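# Pour hazelnuts from bowl into a hand-held cup

## Task

A small bowl holding hazelnuts and an empty cup are on the table. Lift the cup and keep it held off the table while moving every hazelnut from the bowl into it. From the moment the first nut lands in the cup until the last one is in, the cup may be supported only by the robot. The bowl must never be let fall from well above the surface it lands on. Afterwards both the bowl and the cup must stand directly on the table, with the cup upright. Finally release both objects and pull the hands away.

## Robot and tools

Robot: two arms. left_arm is based near (+0.041, +0.546, 0) m and right_arm near (+0.010, -0.558, 0) m, so they face each other across the table. Each ends in a five-finger hand: a right hand on right_arm and its mirror-image left hand on left_arm. Cameras: cam_high (overview), cam_left_wrist and cam_right_wrist.

Frame: every position, target and offset uses the scene frame. Its origin sits on the table top halfway between the arms, the table is at z = 0 and +z is up; left_arm is on the +y side. Image left or right does not match arm names. Reported positions can be a few cm off.

Hand point: the point each arm is steered by. It sits about 5 cm in front of the palm and 15 cm from the wrist flange. Its +z runs along the straight fingers and +y points out of the palm. On the right hand +x points away from the thumb; on the left hand +x points toward the thumb. Straight fingers extend 6 to 7 cm past it. A wrist bracket on the little-finger side and the wrist itself (up to 0.11 m below with palm down, 0.23 m with palm up) can strike the table or objects before the fingers do.

Row layout (shared by execute_actions and move): one flat list of 28 numbers, left arm first, then right arm, always both. Per arm: dx, dy, dz, rx, ry, rz, then little, ring, middle, index, thumb_bend, thumb_turn, force_limit, speed. All must lie in [-1, 1].
- dx..rz are offsets, not poses: a displacement from that arm's Hand target (its last commanded pose) along scene axes. 1.0 = 0.6 m for dx/dy/dz and 180 degrees for the rotation; rx, ry, rz form one rotation vector, turned about the Hand target position. Six zeros re-request the current Hand target. Commanded orientation is clipped to within 32 degrees of the measured one per step.
- The six finger numbers are absolute targets: +1 open/straight, -1 closed. thumb_turn -1 puts the thumb opposite the fingers (needed to grasp objects about 0.035 to 0.065 m thick; handles down to 0.025 m).
- force_limit: -1 to +1 maps linearly to about 0 to 10 N at the fingertip (15 N for the two thumb motors). speed: nearly zero at -1, full at +0.48 and above. Use about -0.94 or lower for a gentle close.
- Hand numbers have no 'unchanged' value. To keep a hand as it is, resend the eight numbers of its last executed row; if none has run yet, send hand_measured plus hand_force_limit and hand_speed.

execute_actions(actions, cameras): actions is a list of actions; each action is up to 15 rows, one per 1/30 s step, and a short table repeats its final row. Every row of an action is measured from the Hand target at that action's start, so repeating an offset moves further. An empty list just returns state and images.

move(target, speed, blend, stop_force, zero, blocking, cameras): straight-line path of each hand point. target is one 28-number row or a list of up to 15 rows; every row's offsets count from the same starting Hand targets. speed: m/s, 0.002 to 3.6, default 0.25 (turns up to twice that in rad/s), one value or one per target. blend: corner rounding in metres for lists. stop_force: 3 to 120 N, ends an arm's path when its wrist sensor feels that much push against its motion; do not rely on it for light or turning contacts, and omit it when backing off a contact. zero (only with stop_force) re-zeros the sensor before moving. blocking=false returns early while the move runs (not allowed with stop_force). Paths do not avoid obstacles; keep paths away from an arm's own base. The result adds a 'move:' line: done, off_target, moving, held or fault, plus limits such as paced or held.

wait(seconds 0 to 10): let time pass holding commands. stop: brake a running move. zoom_image(camera, region [x0, y0, x1, y1] pixels, at most 504 x 504) on a current image. show_instructions: reference pages. zero_wrist_force(arm): re-zero that arm's wrist sensor. finished_scene(scene): ends the current scene, given its number; irreversible.

Reading results: end_effector_position (m), end_effector_quat_wxyz, velocities, and Hand target per arm. hand_measured, hand_stopped_by (moving, target, force, stalled, fault) and hand_load_n list the six motors in row order; a grip lost shows as load near 0. Wrist force/torque are in the hand frame. Joint velocities 'within noise' means the arm is still. MOTOR HOT warns before an over-temperature stop.

Avoid: arm faults (about 150 N on any part, or joint torque limits; wrist joints 26 N m) which freeze an arm 10 s; any press or collision between the two arms or hands; driving targets past firm contacts; fast swings with held loads; setting the cup down while nuts are partly poured; releasing the bowl high above a surface; anything going off the table; long stretched holds that heat motors.

Each tool is called as a command line: name --argument value for each argument, lists and objects as JSON in quotes; but a table of rows of numbers goes row by row, as --pt "numbers of a row", without its own name.

Reference images:

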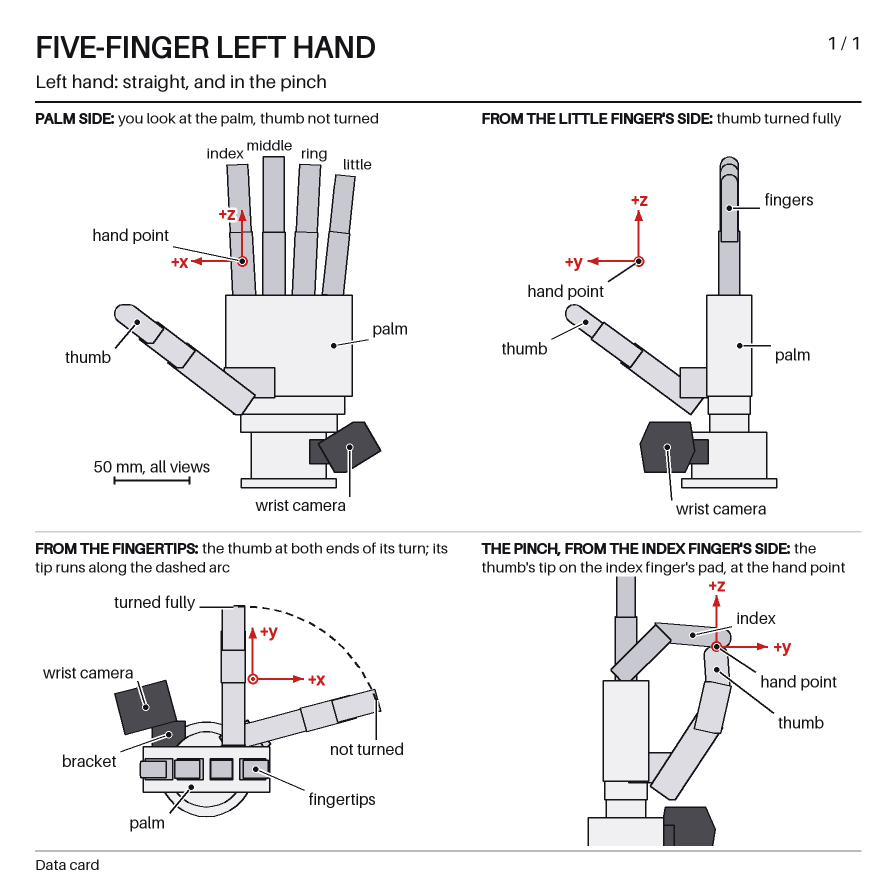

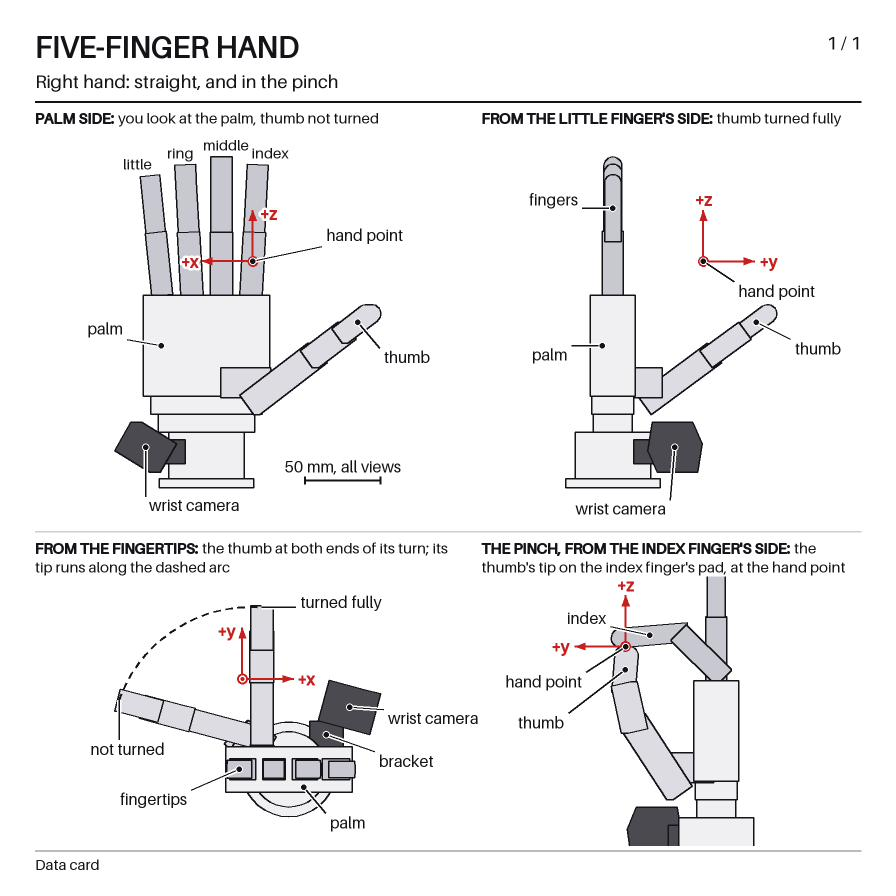

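## Session

execute_actions --actions '[]'

Scene clock: 0.00 s.
left_arm: end_effector_position=(+0.0088, +0.0258, +0.2496) hand_measured=(+1.000, +1.000, +1.000, +1.000, +1.000, +1.000) hand_load_n=(+0.0, +0.0, +0.0, +0.0, +0.0, +0.0) hand_stopped_by=(target, target, target, target, target, target) hand_force_limit=0.00 hand_speed=-0.80 end_effector_quat_wxyz=(+0.260, +0.772, +0.553, -0.172) | right_arm: end_effector_position=(+0.2300, -0.0394, +0.3246) hand_measured=(+1.000, +1.000, +1.000, +1.000, +1.000, +1.000) hand_load_n=(+0.0, +0.0, +0.0, +0.0, +0.0, +0.5) hand_stopped_by=(target, target, target, target, target, target) hand_force_limit=0.00 hand_speed=-0.80 end_effector_quat_wxyz=(-0.206, +0.975, -0.025, +0.077)
Joint positions: left_arm=[3.242 -1.724 -1.592 2.38 -1.547 -1.175] | right_arm=[-0.634 -1.061 0.837 1.367 1.445 -3.745]
Joint velocities: within noise
Joint torques (N m): no reading
Motor temperatures (°C): left_arm=[35 39 44 42 38 45] | right_arm=[42 36 34 39 47 43]
Wrist force (N): no reading
Wrist torque (N m): no reading
Wrist force, peak (N): no reading
Hand target: left_arm +0.0088, +0.0258, +0.2496; +0.260, +0.772, +0.553, -0.172 | right_arm +0.2300, -0.0394, +0.3246; -0.206, +0.975, -0.025, +0.077

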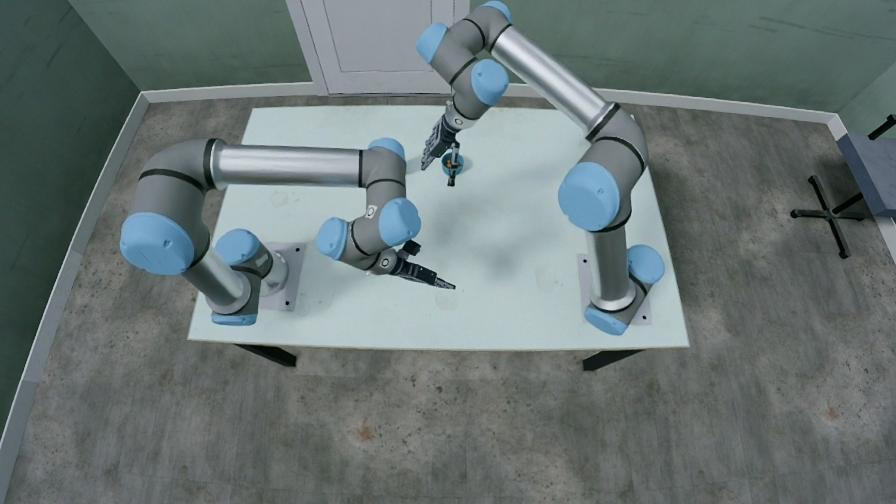

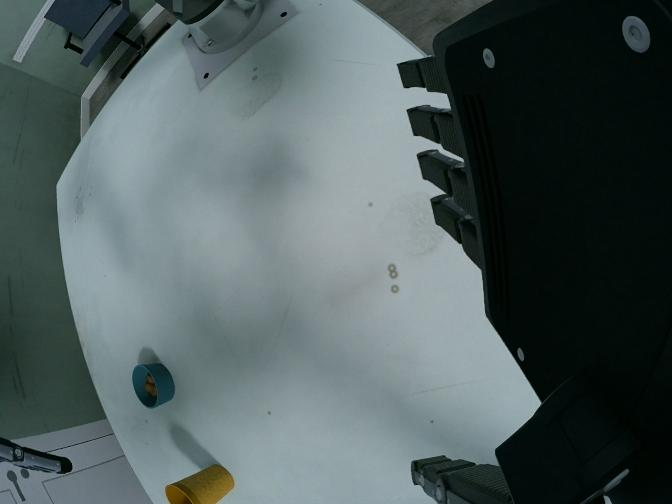

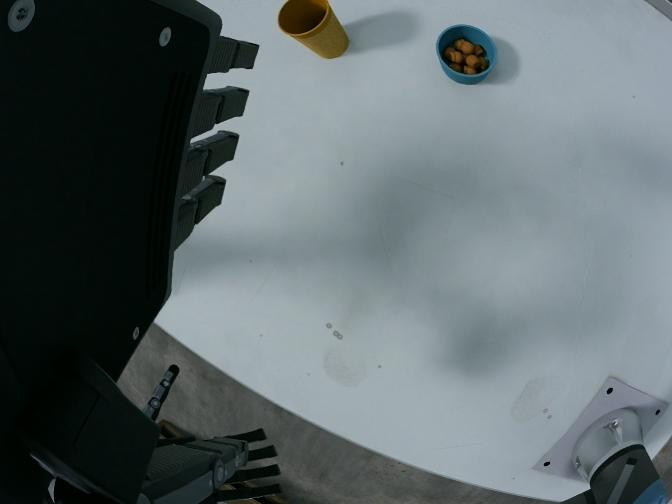

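move --target '[0,0.25,0.05,0,0,0,1,1,1,1,1,1,0,0.4,-0.15,-0.3,0.05,0,0,0,1,1,1,1,1,1,0,0.4]'

zoom_image --camera "cam_high" --region '[380, 100, 530, 200]'

Scene clock: 12.20 s.
left_arm: end_effector_position=(+0.0088, +0.1758, +0.2796) hand_measured=(+1.000, +1.000, +1.000, +1.000, +1.000, +1.000) hand_load_n=(+0.0, +0.0, +0.0, +0.0, +0.0, +0.5) hand_stopped_by=(target, target, target, target, target, target) hand_force_limit=0.00 hand_speed=0.40 end_effector_quat_wxyz=(+0.260, +0.772, +0.553, -0.172) | right_arm: end_effector_position=(+0.1400, -0.2193, +0.3545) hand_measured=(+1.000, +1.000, +1.000, +1.000, +1.000, +1.000) hand_load_n=(+0.0, +0.0, +0.0, +0.0, +0.0, +0.0) hand_stopped_by=(target, target, target, target, target, target) hand_force_limit=0.00 hand_speed=0.40 end_effector_quat_wxyz=(-0.206, +0.975, -0.025, +0.077)
Joint positions: left_arm=[3.295 -1.343 -1.881 2.286 -1.516 -1.132] | right_arm=[-0.781 -1.593 1.437 1.321 1.385 -3.881]
Joint velocities: within noise
Joint torques (N m): left_arm=[6.91 16.7 7.59 -2.68 2.71 2.03] | right_arm=[-11.26 -31.02 -4.89 3.52 -1.69 -1.73]
Motor temperatures (°C): left_arm=[35 39 44 42 38 45] | right_arm=[42 36 34 39 47 43]
Wrist force (N): left_arm=[0.1 0.3 -0.3] | right_arm=[0.1 -0.2 -0.1]
Wrist torque (N m): left_arm=[0.07 -0.02 -0.03] | right_arm=[-0.01 -0.03 0.02]
Wrist force, peak (N): left_arm=[0.9 -0.3 -0.9] | right_arm=[0.4 -1.2 0.1]
Hand target: left_arm +0.0088, +0.1758, +0.2796; +0.260, +0.772, +0.553, -0.172 | right_arm +0.1400, -0.2194, +0.3546; -0.206, +0.975, -0.025, +0.077
Off the commanded pose: left_arm 0.000 m, 0 deg | right_arm 0.000 m, 0 deg.
move: done

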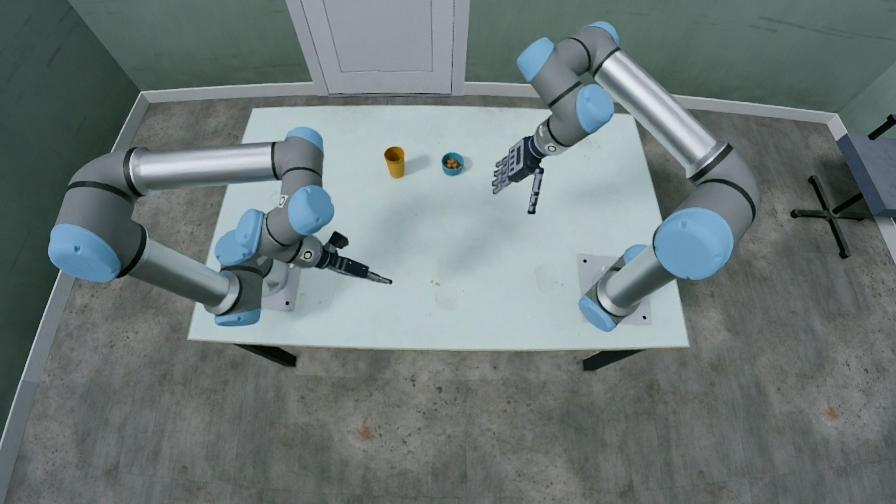

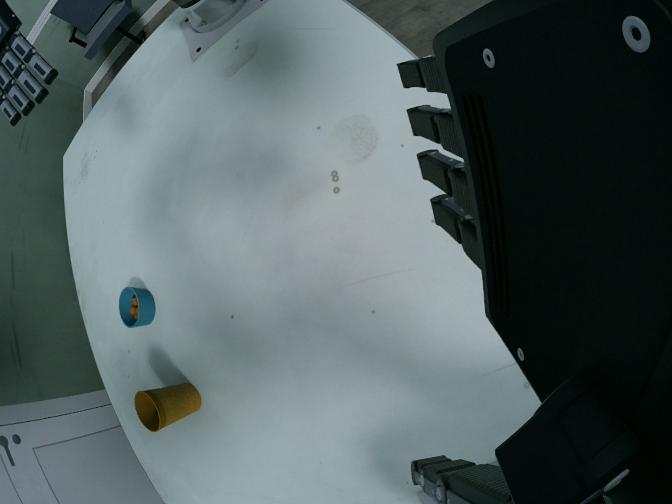

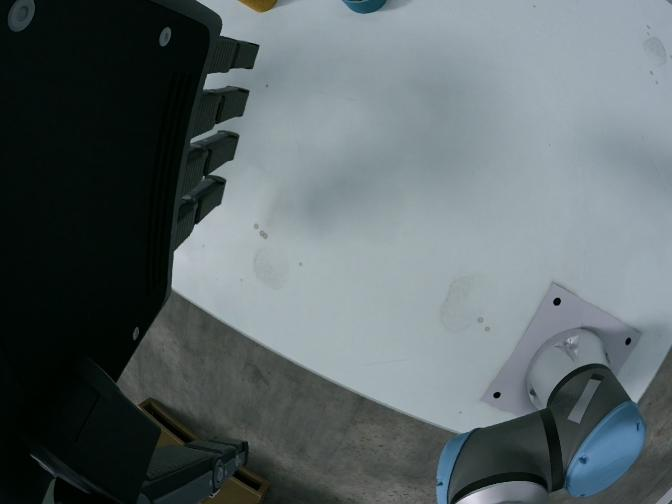

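Scaled by 3.360 from the camera's 896x504 image, which has a finer 1280x720 frame.

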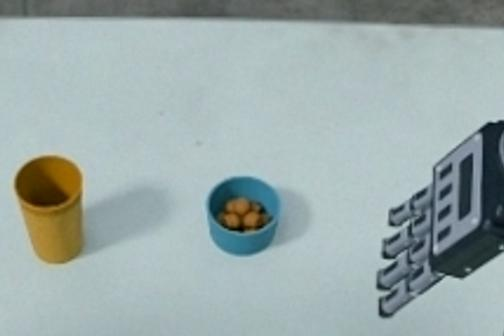

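move --target '[0.652,0.104,-0.1,0.402,-0.443,-0.231,1,1,1,1,1,1,0,0.4,0.483,0.1,-0.25,0.2,0.035,0.039,1,1,1,1,1,-1,0,0.4]'

zoom_image --camera "cam_high" --region '[340, 80, 560, 230]'

Scene clock: 91.90 s.
left_arm: end_effector_position=(+0.4000, +0.2382, +0.2196) hand_measured=(+1.000, +1.000, +1.000, +1.000, +1.000, +1.000) hand_load_n=(+0.0, +0.0, +0.0, +0.0, +0.0, +0.0) hand_stopped_by=(target, target, target, target, target, target) hand_force_limit=0.00 hand_speed=0.40 end_effector_quat_wxyz=(+0.001, +0.820, +0.000, +0.573) | right_arm: end_effector_position=(+0.4298, -0.1594, +0.2046) hand_measured=(+1.000, +1.000, +1.000, +1.000, +1.000, -1.000) hand_load_n=(+0.0, +0.0, +0.0, -0.5, +0.0, +0.5) hand_stopped_by=(target, target, target, target, target, target) hand_force_limit=0.00 hand_speed=0.40 end_effector_quat_wxyz=(-0.500, +0.866, +0.000, +0.001)
Joint positions: left_arm=[4.109 -1.457 -2.272 3.304 -2.154 1.326] | right_arm=[-1.354 -1.072 1.398 0.958 0.548 -4.382]
Joint velocities: within noise
Joint torques (N m): left_arm=[6.86 20.32 4.59 1.98 2.05 1.96] | right_arm=[-12.52 -29.46 -31.61 3.99 -2.66 -1.56]
Motor temperatures (°C): left_arm=[35 39 44 42 38 45] | right_arm=[42 36 34 39 47 43]
Wrist force (N): left_arm=[1.8 -0.4 0.8] | right_arm=[-0.8 -0.3 -0.3]
Wrist torque (N m): left_arm=[0.07 0.03 -0.13] | right_arm=[0.03 0.08 -0.06]
Wrist force, peak (N): left_arm=[2.1 -0.5 1.4] | right_arm=[-0.6 -0.4 -0.8]
Hand target: left_arm +0.4000, +0.2382, +0.2196; +0.001, +0.820, +0.000, +0.573 | right_arm +0.4298, -0.1594, +0.2046; -0.500, +0.866, +0.000, +0.001
Off the commanded pose: left_arm 0.000 m, 0 deg | right_arm 0.000 m, 0 deg.
move: done

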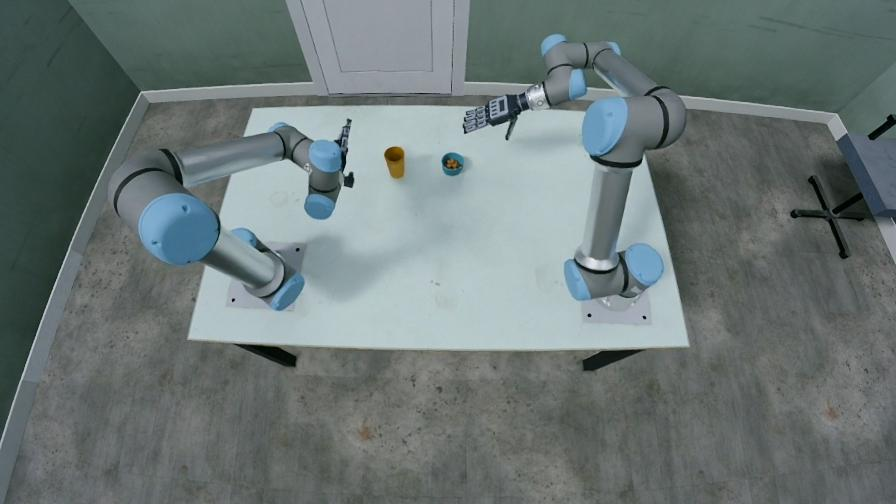

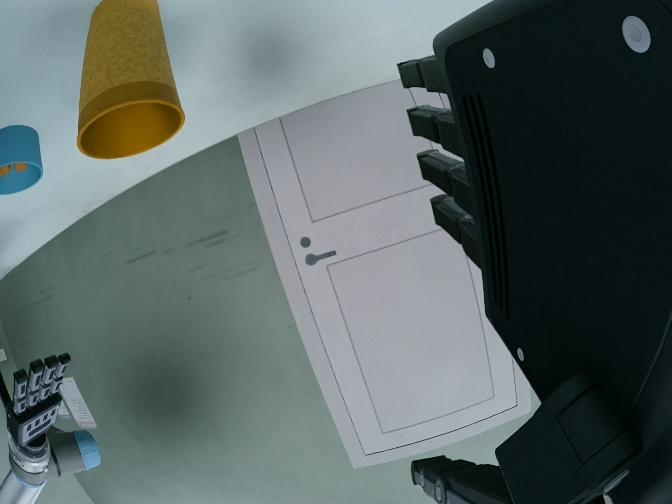

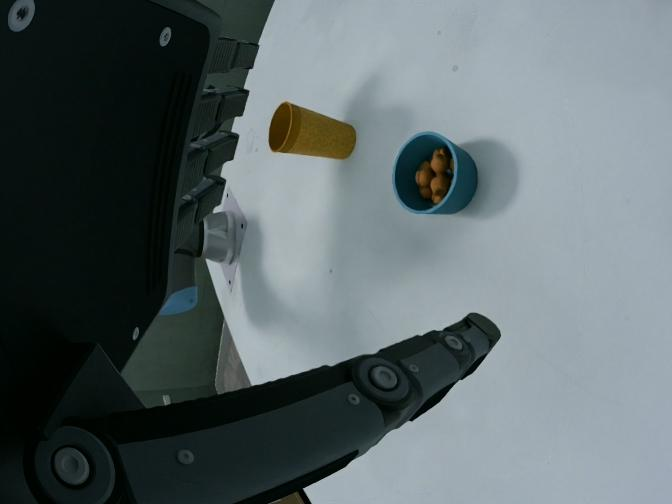

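Scaled by 2.291 from the camera's 896x504 image, which has a finer 1280x720 frame.

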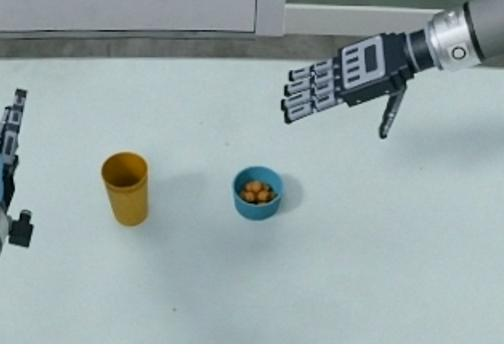

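move --target '[0,-0.02,-0.175,0,0,0,1,1,1,1,1,1,0,0.4,0,0,0,0,0,0,1,1,1,1,1,-1,0,0.4]' --stop_force 6 --speed 0.12

zoom_image --camera "cam_high" --region '[300, 100, 500, 220]'

zoom_image --camera "cam_right_wrist" --region '[180, 50, 520, 300]'

Scene clock: 109.70 s.
left_arm: end_effector_position=(+0.4000, +0.2262, +0.1146) hand_measured=(+1.000, +1.000, +1.000, +1.000, +1.000, +1.000) hand_load_n=(+0.0, +0.0, +0.0, +0.0, +0.0, +0.0) hand_stopped_by=(target, target, target, target, target, target) hand_force_limit=0.00 hand_speed=0.40 end_effector_quat_wxyz=(+0.001, +0.820, +0.000, +0.573) | right_arm: end_effector_position=(+0.4298, -0.1594, +0.2046) hand_measured=(+1.000, +1.000, +1.000, +1.000, +1.000, -1.000) hand_load_n=(+0.0, +0.0, +0.0, +0.0, +0.0, +0.0) hand_stopped_by=(target, target, target, target, target, target) hand_force_limit=0.00 hand_speed=0.40 end_effector_quat_wxyz=(-0.500, +0.866, +0.000, +0.001)
Joint positions: left_arm=[4.07 -1.725 -2.372 3.662 -2.189 1.307] | right_arm=[-1.354 -1.072 1.398 0.958 0.548 -4.382]
Joint velocities: within noise
Joint torques (N m): left_arm=[-7.23 13.02 0.59 1.98 -2.85 1.94] | right_arm=[-12.38 -29.23 -27.84 3.9 -2.53 -1.43]
Motor temperatures (°C): left_arm=[35 39 44 42 38 45] | right_arm=[42 36 34 39 47 43]
Wrist force (N): left_arm=[1.7 -0.4 1.0] | right_arm=[-0.6 -0.4 -0.2]
Wrist torque (N m): left_arm=[0.05 0.07 -0.14] | right_arm=[0.01 0.04 -0.06]
Wrist force, peak (N): left_arm=[2.6 -0.4 0.7] | right_arm=[-0.7 -0.4 -0.5]
Hand target: left_arm +0.4000, +0.2262, +0.1146; +0.001, +0.820, +0.000, +0.573 | right_arm +0.4298, -0.1594, +0.2046; -0.500, +0.866, +0.000, +0.001
Off the commanded pose: left_arm 0.000 m, 0 deg | right_arm 0.000 m, 0 deg.
move: done

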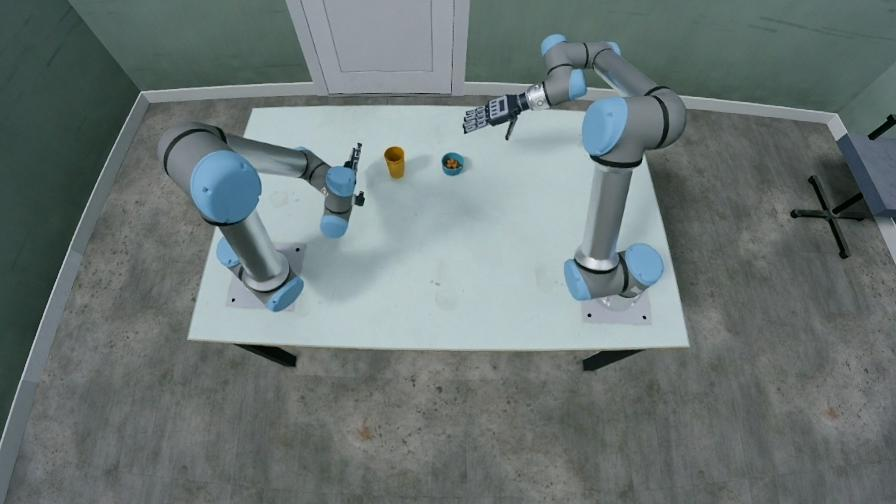

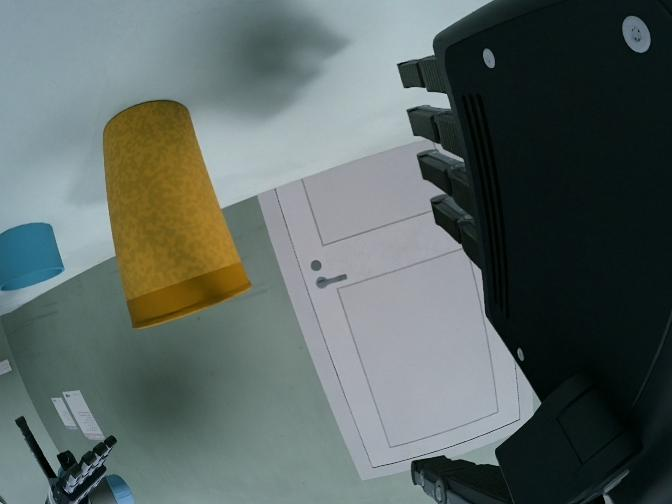

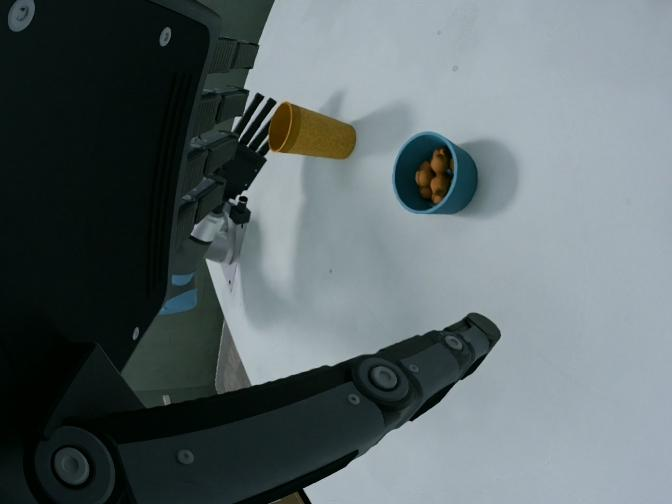

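Scaled by 2.520 from the camera's 896x504 image, which has a finer 1280x720 frame.

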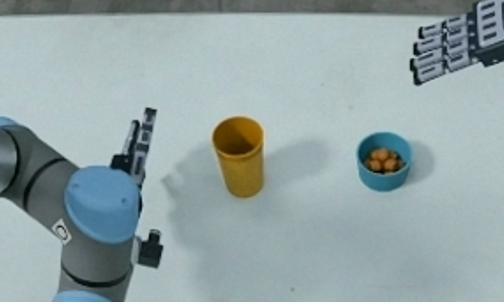

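Scaled by 1.482 from the camera's 672x504 image, which has a finer 960x720 frame.

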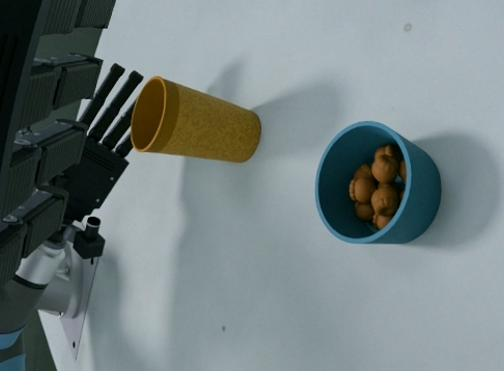

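move --target '[0,-0.108,-0.012,0,0,0,1,1,1,1,1,1,0,0.4,0,0,0,0,0,0,1,1,1,1,1,-1,0,0.4]' --stop_force 3 --speed 0.06

zoom_image --camera "cam_high" --region '[340, 110, 460, 210]'

zoom_image --camera "cam_right_wrist" --region '[200, 50, 400, 250]'

Scene clock: 126.30 s.
left_arm: end_effector_position=(+0.4000, +0.1614, +0.1074) hand_measured=(+1.000, +1.000, +1.000, +1.000, +1.000, +1.000) hand_load_n=(+0.0, +0.0, +0.0, +0.0, +0.0, +0.0) hand_stopped_by=(target, target, target, target, target, target) hand_force_limit=0.00 hand_speed=0.40 end_effector_quat_wxyz=(+0.001, +0.820, +0.000, +0.573) | right_arm: end_effector_position=(+0.4298, -0.1594, +0.2046) hand_measured=(+1.000, +1.000, +1.000, +1.000, +1.000, -1.000) hand_load_n=(+0.0, +0.0, +0.0, +0.0, +0.0, +0.0) hand_stopped_by=(target, target, target, target, target, target) hand_force_limit=0.00 hand_speed=0.40 end_effector_quat_wxyz=(-0.500, +0.866, +0.000, +0.001)
Joint positions: left_arm=[3.902 -1.882 -2.192 3.576 -2.339 1.208] | right_arm=[-1.354 -1.072 1.398 0.958 0.548 -4.382]
Joint velocities: within noise
Joint torques (N m): left_arm=[-7.01 19.94 21.86 -1.6 -2.89 -1.81] | right_arm=[-12.57 -29.74 -28.09 3.77 -2.47 -1.44]
Motor temperatures (°C): left_arm=[35 39 43 42 38 45] | right_arm=[42 36 34 39 47 43]
Wrist force (N): left_arm=[2.1 -0.1 0.9] | right_arm=[-0.4 -0.2 -0.2]
Wrist torque (N m): left_arm=[0.08 0.02 -0.13] | right_arm=[0.05 0.00 -0.04]
Wrist force, peak (N): left_arm=[2.1 -0.4 0.9] | right_arm=[-1.0 -0.1 -0.4]
Hand target: left_arm +0.4000, +0.1614, +0.1074; +0.001, +0.820, +0.000, +0.573 | right_arm +0.4298, -0.1594, +0.2046; -0.500, +0.866, +0.000, +0.001
Off the commanded pose: left_arm 0.000 m, 0 deg | right_arm 0.000 m, 0 deg.
move: done

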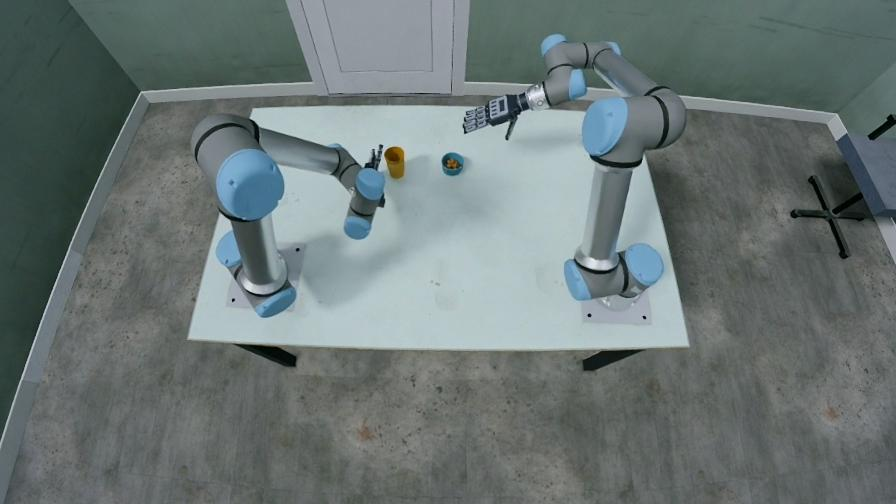

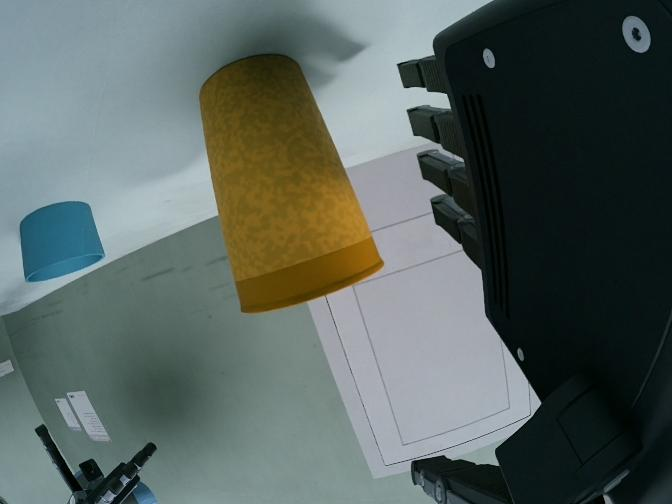

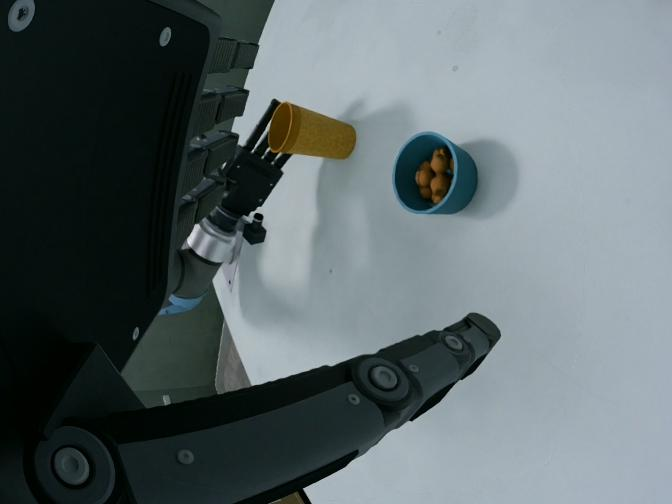

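Scaled by 4.200 from the camera's 896x504 image, which has a finer 1280x720 frame.

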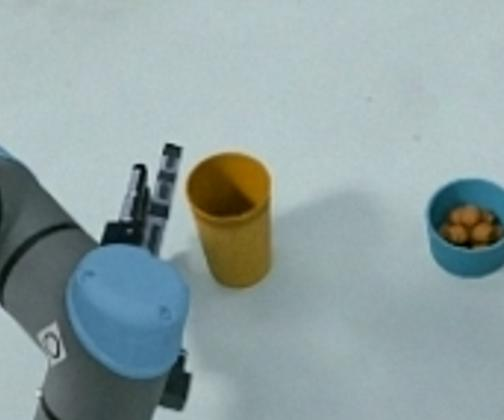

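Scaled by 2.520 from the camera's 672x504 image, which has a finer 960x720 frame.

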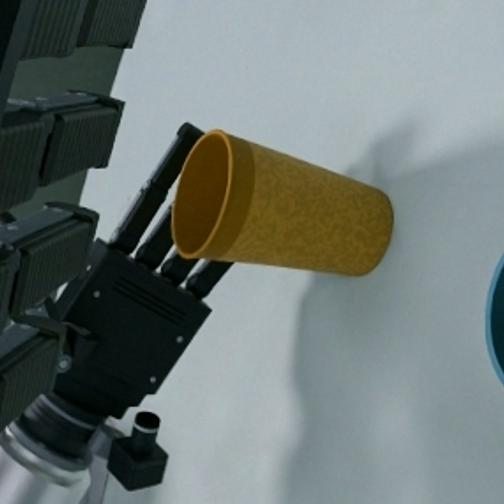

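move --pt "0 0 -0.013 0 0 0 1 1 1 1 1 1 0 0.4 0 0 0 0 0 0 1 1 1 1 1 -1 0 0.4" --pt "0 -0.025 -0.013 0 0 0 1 1 1 1 1 1 0 0.4 0 0 0 0 0 0 1 1 1 1 1 -1 0 0.4" --stop_force 3 --speed 0.03

move --target '[0,0,0,0,0,0,1,1,1,1,1,-1,0,-0.3,0,0,0,0,0,0,1,1,1,1,1,-1,0,0.4]'

zoom_image --camera "cam_high" --region '[340, 110, 460, 210]'

zoom_image --camera "cam_right_wrist" --region '[200, 50, 400, 250]'

Scene clock: 139.70 s.
left_arm: end_effector_position=(+0.4000, +0.1464, +0.0996) hand_measured=(+1.000, +1.000, +1.000, +1.000, +1.000, +1.000) hand_load_n=(+0.0, +0.0, +0.0, +0.0, +0.0, +0.0) hand_stopped_by=(target, target, target, target, target, target) hand_force_limit=0.00 hand_speed=0.40 end_effector_quat_wxyz=(+0.001, +0.820, +0.000, +0.573) | right_arm: end_effector_position=(+0.4298, -0.1594, +0.2046) hand_measured=(+1.000, +1.000, +1.000, +1.000, +1.000, -1.000) hand_load_n=(+0.0, +0.0, +0.0, +0.0, +0.0, +0.5) hand_stopped_by=(target, target, target, target, target, target) hand_force_limit=0.00 hand_speed=0.40 end_effector_quat_wxyz=(-0.500, +0.866, +0.000, +0.001)
Joint positions: left_arm=[3.871 -1.93 -2.152 3.569 -2.366 1.188] | right_arm=[-1.354 -1.072 1.398 0.958 0.548 -4.382]
Joint velocities: within noise
Joint torques (N m): left_arm=[-7.53 21.62 21.37 -1.74 -2.99 -1.84] | right_arm=[-12.19 -30.25 -27.9 3.57 -2.48 -1.37]
Motor temperatures (°C): left_arm=[35 39 43 42 38 45] | right_arm=[42 36 34 39 47 43]
Wrist force (N): left_arm=[1.8 -0.3 0.8] | right_arm=[-0.5 0.0 0.1]
Wrist torque (N m): left_arm=[0.07 0.04 -0.12] | right_arm=[0.06 0.02 -0.04]
Wrist force, peak (N): left_arm=[2.2 -0.4 0.8] | right_arm=[-0.9 -0.3 -0.4]
Hand target: left_arm +0.4000, +0.1464, +0.0996; +0.001, +0.820, +0.000, +0.573 | right_arm +0.4298, -0.1594, +0.2046; -0.500, +0.866, +0.000, +0.001
Off the commanded pose: left_arm 0.000 m, 0 deg | right_arm 0.000 m, 0 deg.
move: done

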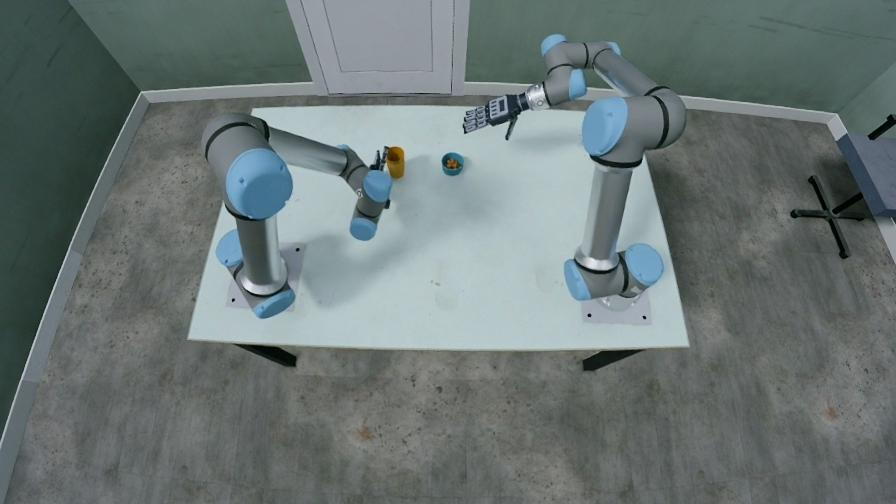

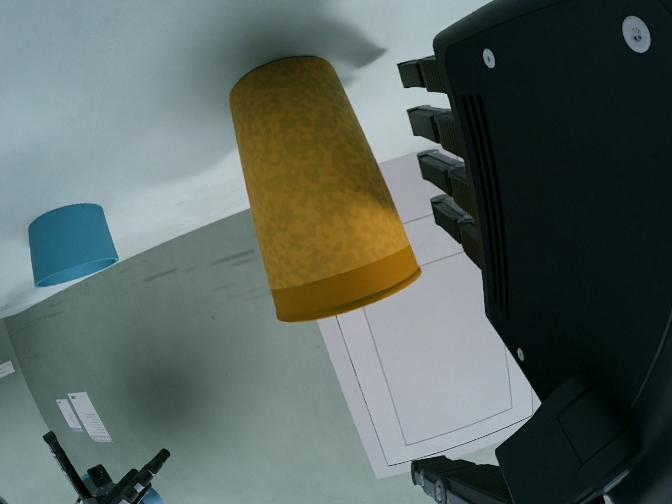

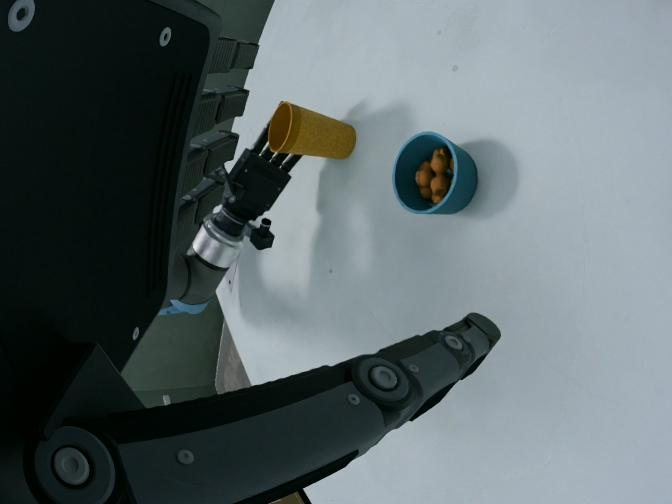

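Scene clock: 141.47 s.
left_arm: end_effector_position=(+0.4000, +0.1464, +0.0996) hand_measured=(+1.000, +1.000, +1.000, +1.000, +1.000, -1.000) hand_load_n=(+0.0, +0.0, +0.0, +0.0, +0.0, +0.0) hand_stopped_by=(target, target, target, target, target, target) hand_force_limit=0.00 hand_speed=-0.30 end_effector_quat_wxyz=(+0.001, +0.820, +0.000, +0.573) | right_arm: end_effector_position=(+0.4298, -0.1594, +0.2046) hand_measured=(+1.000, +1.000, +1.000, +1.000, +1.000, -1.000) hand_load_n=(+0.0, +0.0, +0.0, +0.0, +0.0, +0.0) hand_stopped_by=(target, target, target, target, target, target) hand_force_limit=0.00 hand_speed=0.40 end_effector_quat_wxyz=(-0.500, +0.866, +0.000, +0.001)
Joint positions: left_arm=[3.871 -1.93 -2.152 3.569 -2.366 1.188] | right_arm=[-1.354 -1.072 1.398 0.958 0.548 -4.382]
Joint velocities: within noise
Joint torques (N m): left_arm=[-6.36 21.62 20.12 -1.42 -1.94 -1.37] | right_arm=[-12.46 -29.86 -28.27 3.52 -2.46 -1.45]
Motor temperatures (°C): left_arm=[35 39 43 42 38 45] | right_arm=[42 36 34 39 47 43]
Wrist force (N): left_arm=[1.9 -0.4 0.8] | right_arm=[-0.7 -0.2 0.1]
Wrist torque (N m): left_arm=[0.05 0.04 -0.11] | right_arm=[0.03 0.04 -0.05]
Wrist force, peak (N): left_arm=[2.2 -0.3 0.7] | right_arm=[-0.8 -0.4 -0.2]
Hand target: left_arm +0.4000, +0.1464, +0.0996; +0.001, +0.820, +0.000, +0.573 | right_arm +0.4298, -0.1594, +0.2046; -0.500, +0.866, +0.000, +0.001
Off the commanded pose: left_arm 0.000 m, 0 deg | right_arm 0.000 m, 0 deg.
move: done

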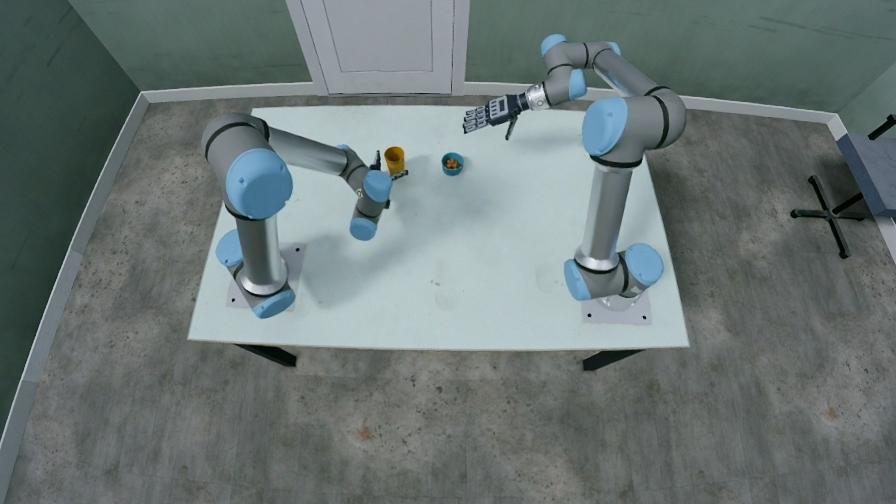

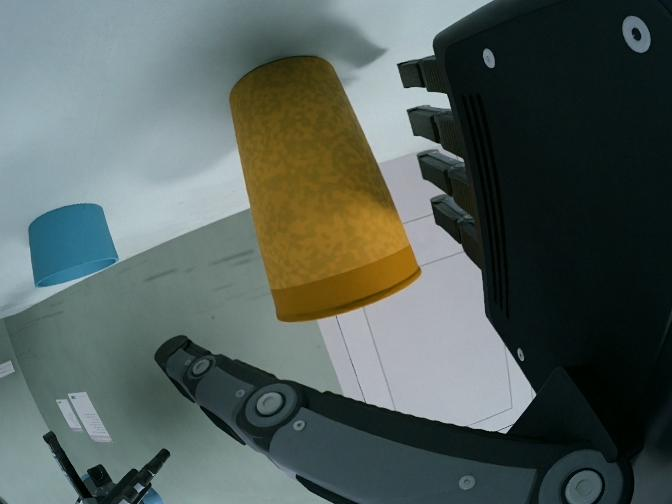

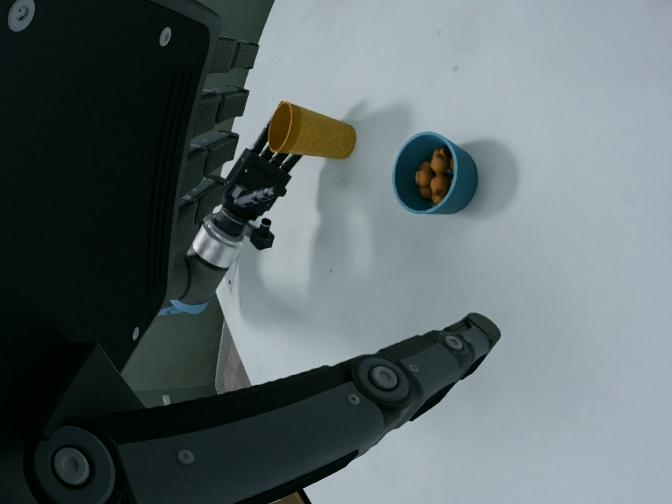

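Scaled by 4.200 from the camera's 896x504 image, which has a finer 1280x720 frame.

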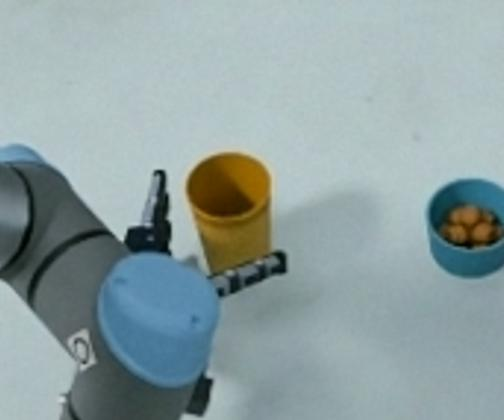

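Scaled by 2.520 from the camera's 672x504 image, which has a finer 960x720 frame.

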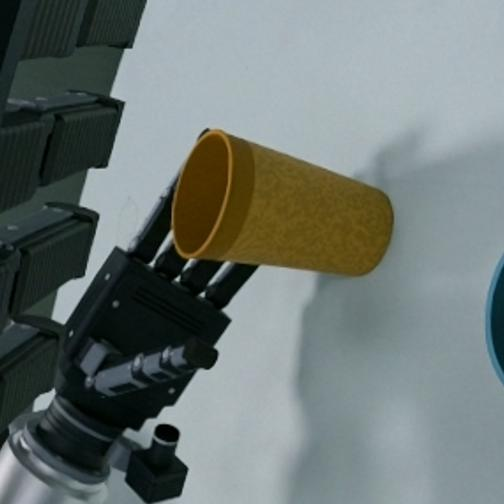

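move --pt "0.027 0 0 0 0 0 1 1 1 1 1 -1 0 -0.3 0 0 0 0 0 0 1 1 1 1 1 -1 0 0.4" --pt "0.027 -0.035 0 0 0 0 1 1 1 1 1 -1 0 -0.3 0 0 0 0 0 0 1 1 1 1 1 -1 0 0.4" --stop_force 3 --speed 0.03

zoom_image --camera "cam_high" --region '[340, 110, 460, 210]'

zoom_image --camera "cam_right_wrist" --region '[200, 50, 400, 250]'

Scene clock: 152.30 s.
left_arm: end_effector_position=(+0.4162, +0.1254, +0.0996) hand_measured=(+1.000, +1.000, +1.000, +1.000, +1.000, -1.000) hand_load_n=(+0.0, +0.0, +0.0, +0.0, +0.0, -0.5) hand_stopped_by=(target, target, target, target, target, target) hand_force_limit=0.00 hand_speed=-0.30 end_effector_quat_wxyz=(+0.001, +0.820, +0.000, +0.573) | right_arm: end_effector_position=(+0.4298, -0.1594, +0.2046) hand_measured=(+1.000, +1.000, +1.000, +1.000, +1.000, -1.000) hand_load_n=(+0.0, +0.0, +0.5, +0.0, +0.0, +0.0) hand_stopped_by=(target, target, target, target, target, target) hand_force_limit=0.00 hand_speed=0.40 end_effector_quat_wxyz=(-0.500, +0.866, +0.000, +0.001)
Joint positions: left_arm=[3.868 -1.975 -2.077 3.537 -2.369 1.185] | right_arm=[-1.354 -1.072 1.398 0.958 0.548 -4.382]
Joint velocities: within noise
Joint torques (N m): left_arm=[-6.48 24.03 21.65 -1.64 -2.96 -1.82] | right_arm=[-12.66 -30.19 -29.54 3.38 -2.28 -1.37]
Motor temperatures (°C): left_arm=[35 39 43 42 38 45] | right_arm=[42 36 34 39 47 42]
Wrist force (N): left_arm=[1.9 -0.5 0.8] | right_arm=[-0.5 0.0 -0.1]
Wrist torque (N m): left_arm=[0.06 0.04 -0.13] | right_arm=[0.06 0.02 -0.04]
Wrist force, peak (N): left_arm=[2.2 -0.8 0.8] | right_arm=[-0.8 -0.5 -0.5]
Hand target: left_arm +0.4162, +0.1254, +0.0996; +0.001, +0.820, +0.000, +0.573 | right_arm +0.4298, -0.1594, +0.2046; -0.500, +0.866, +0.000, +0.001
Off the commanded pose: left_arm 0.000 m, 0 deg | right_arm 0.000 m, 0 deg.
move: done

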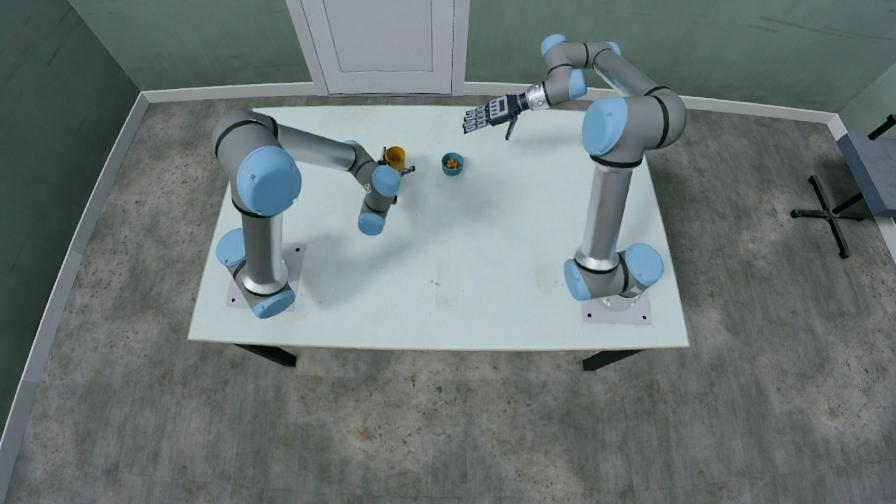

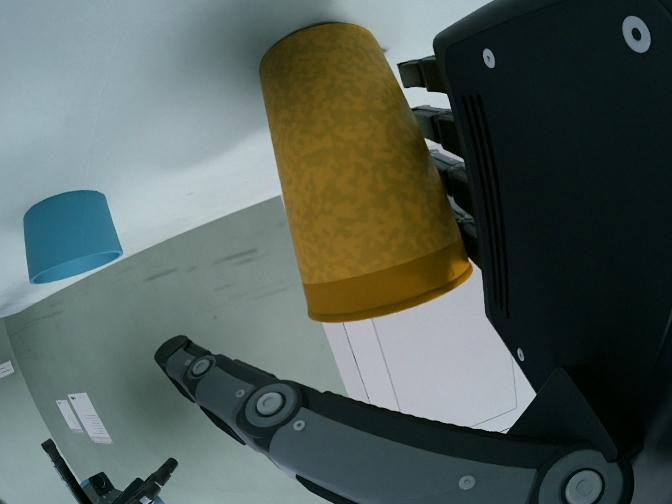

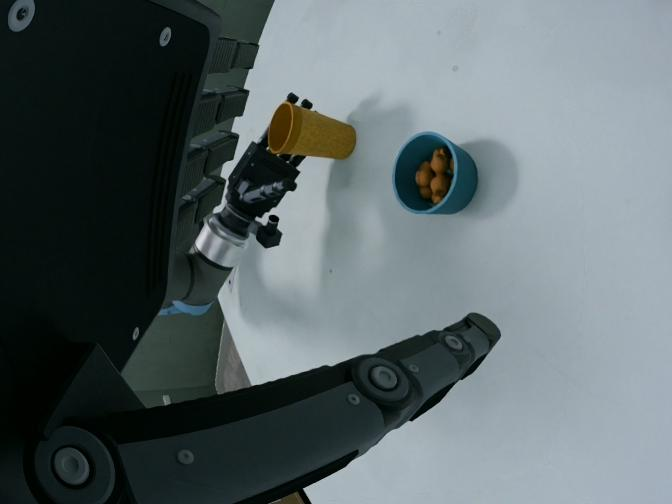

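Scaled by 4.200 from the camera's 896x504 image, which has a finer 1280x720 frame.

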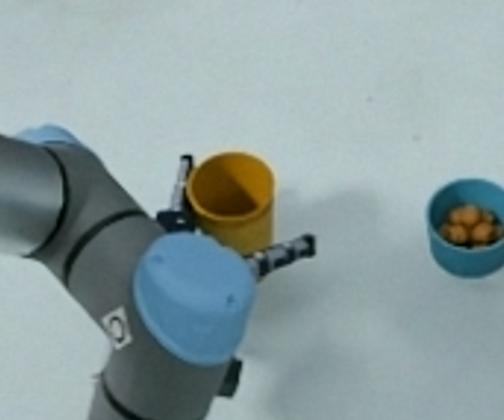

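Scaled by 2.520 from the camera's 672x504 image, which has a finer 960x720 frame.

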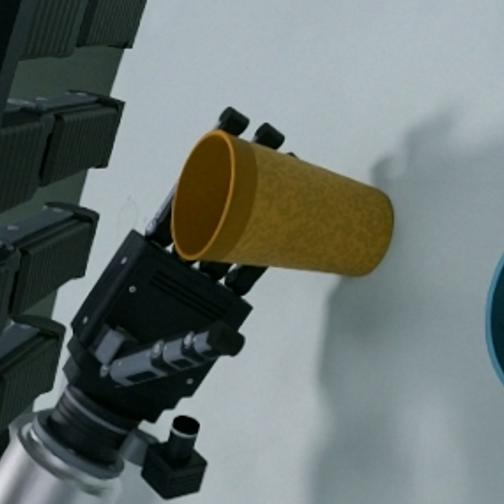

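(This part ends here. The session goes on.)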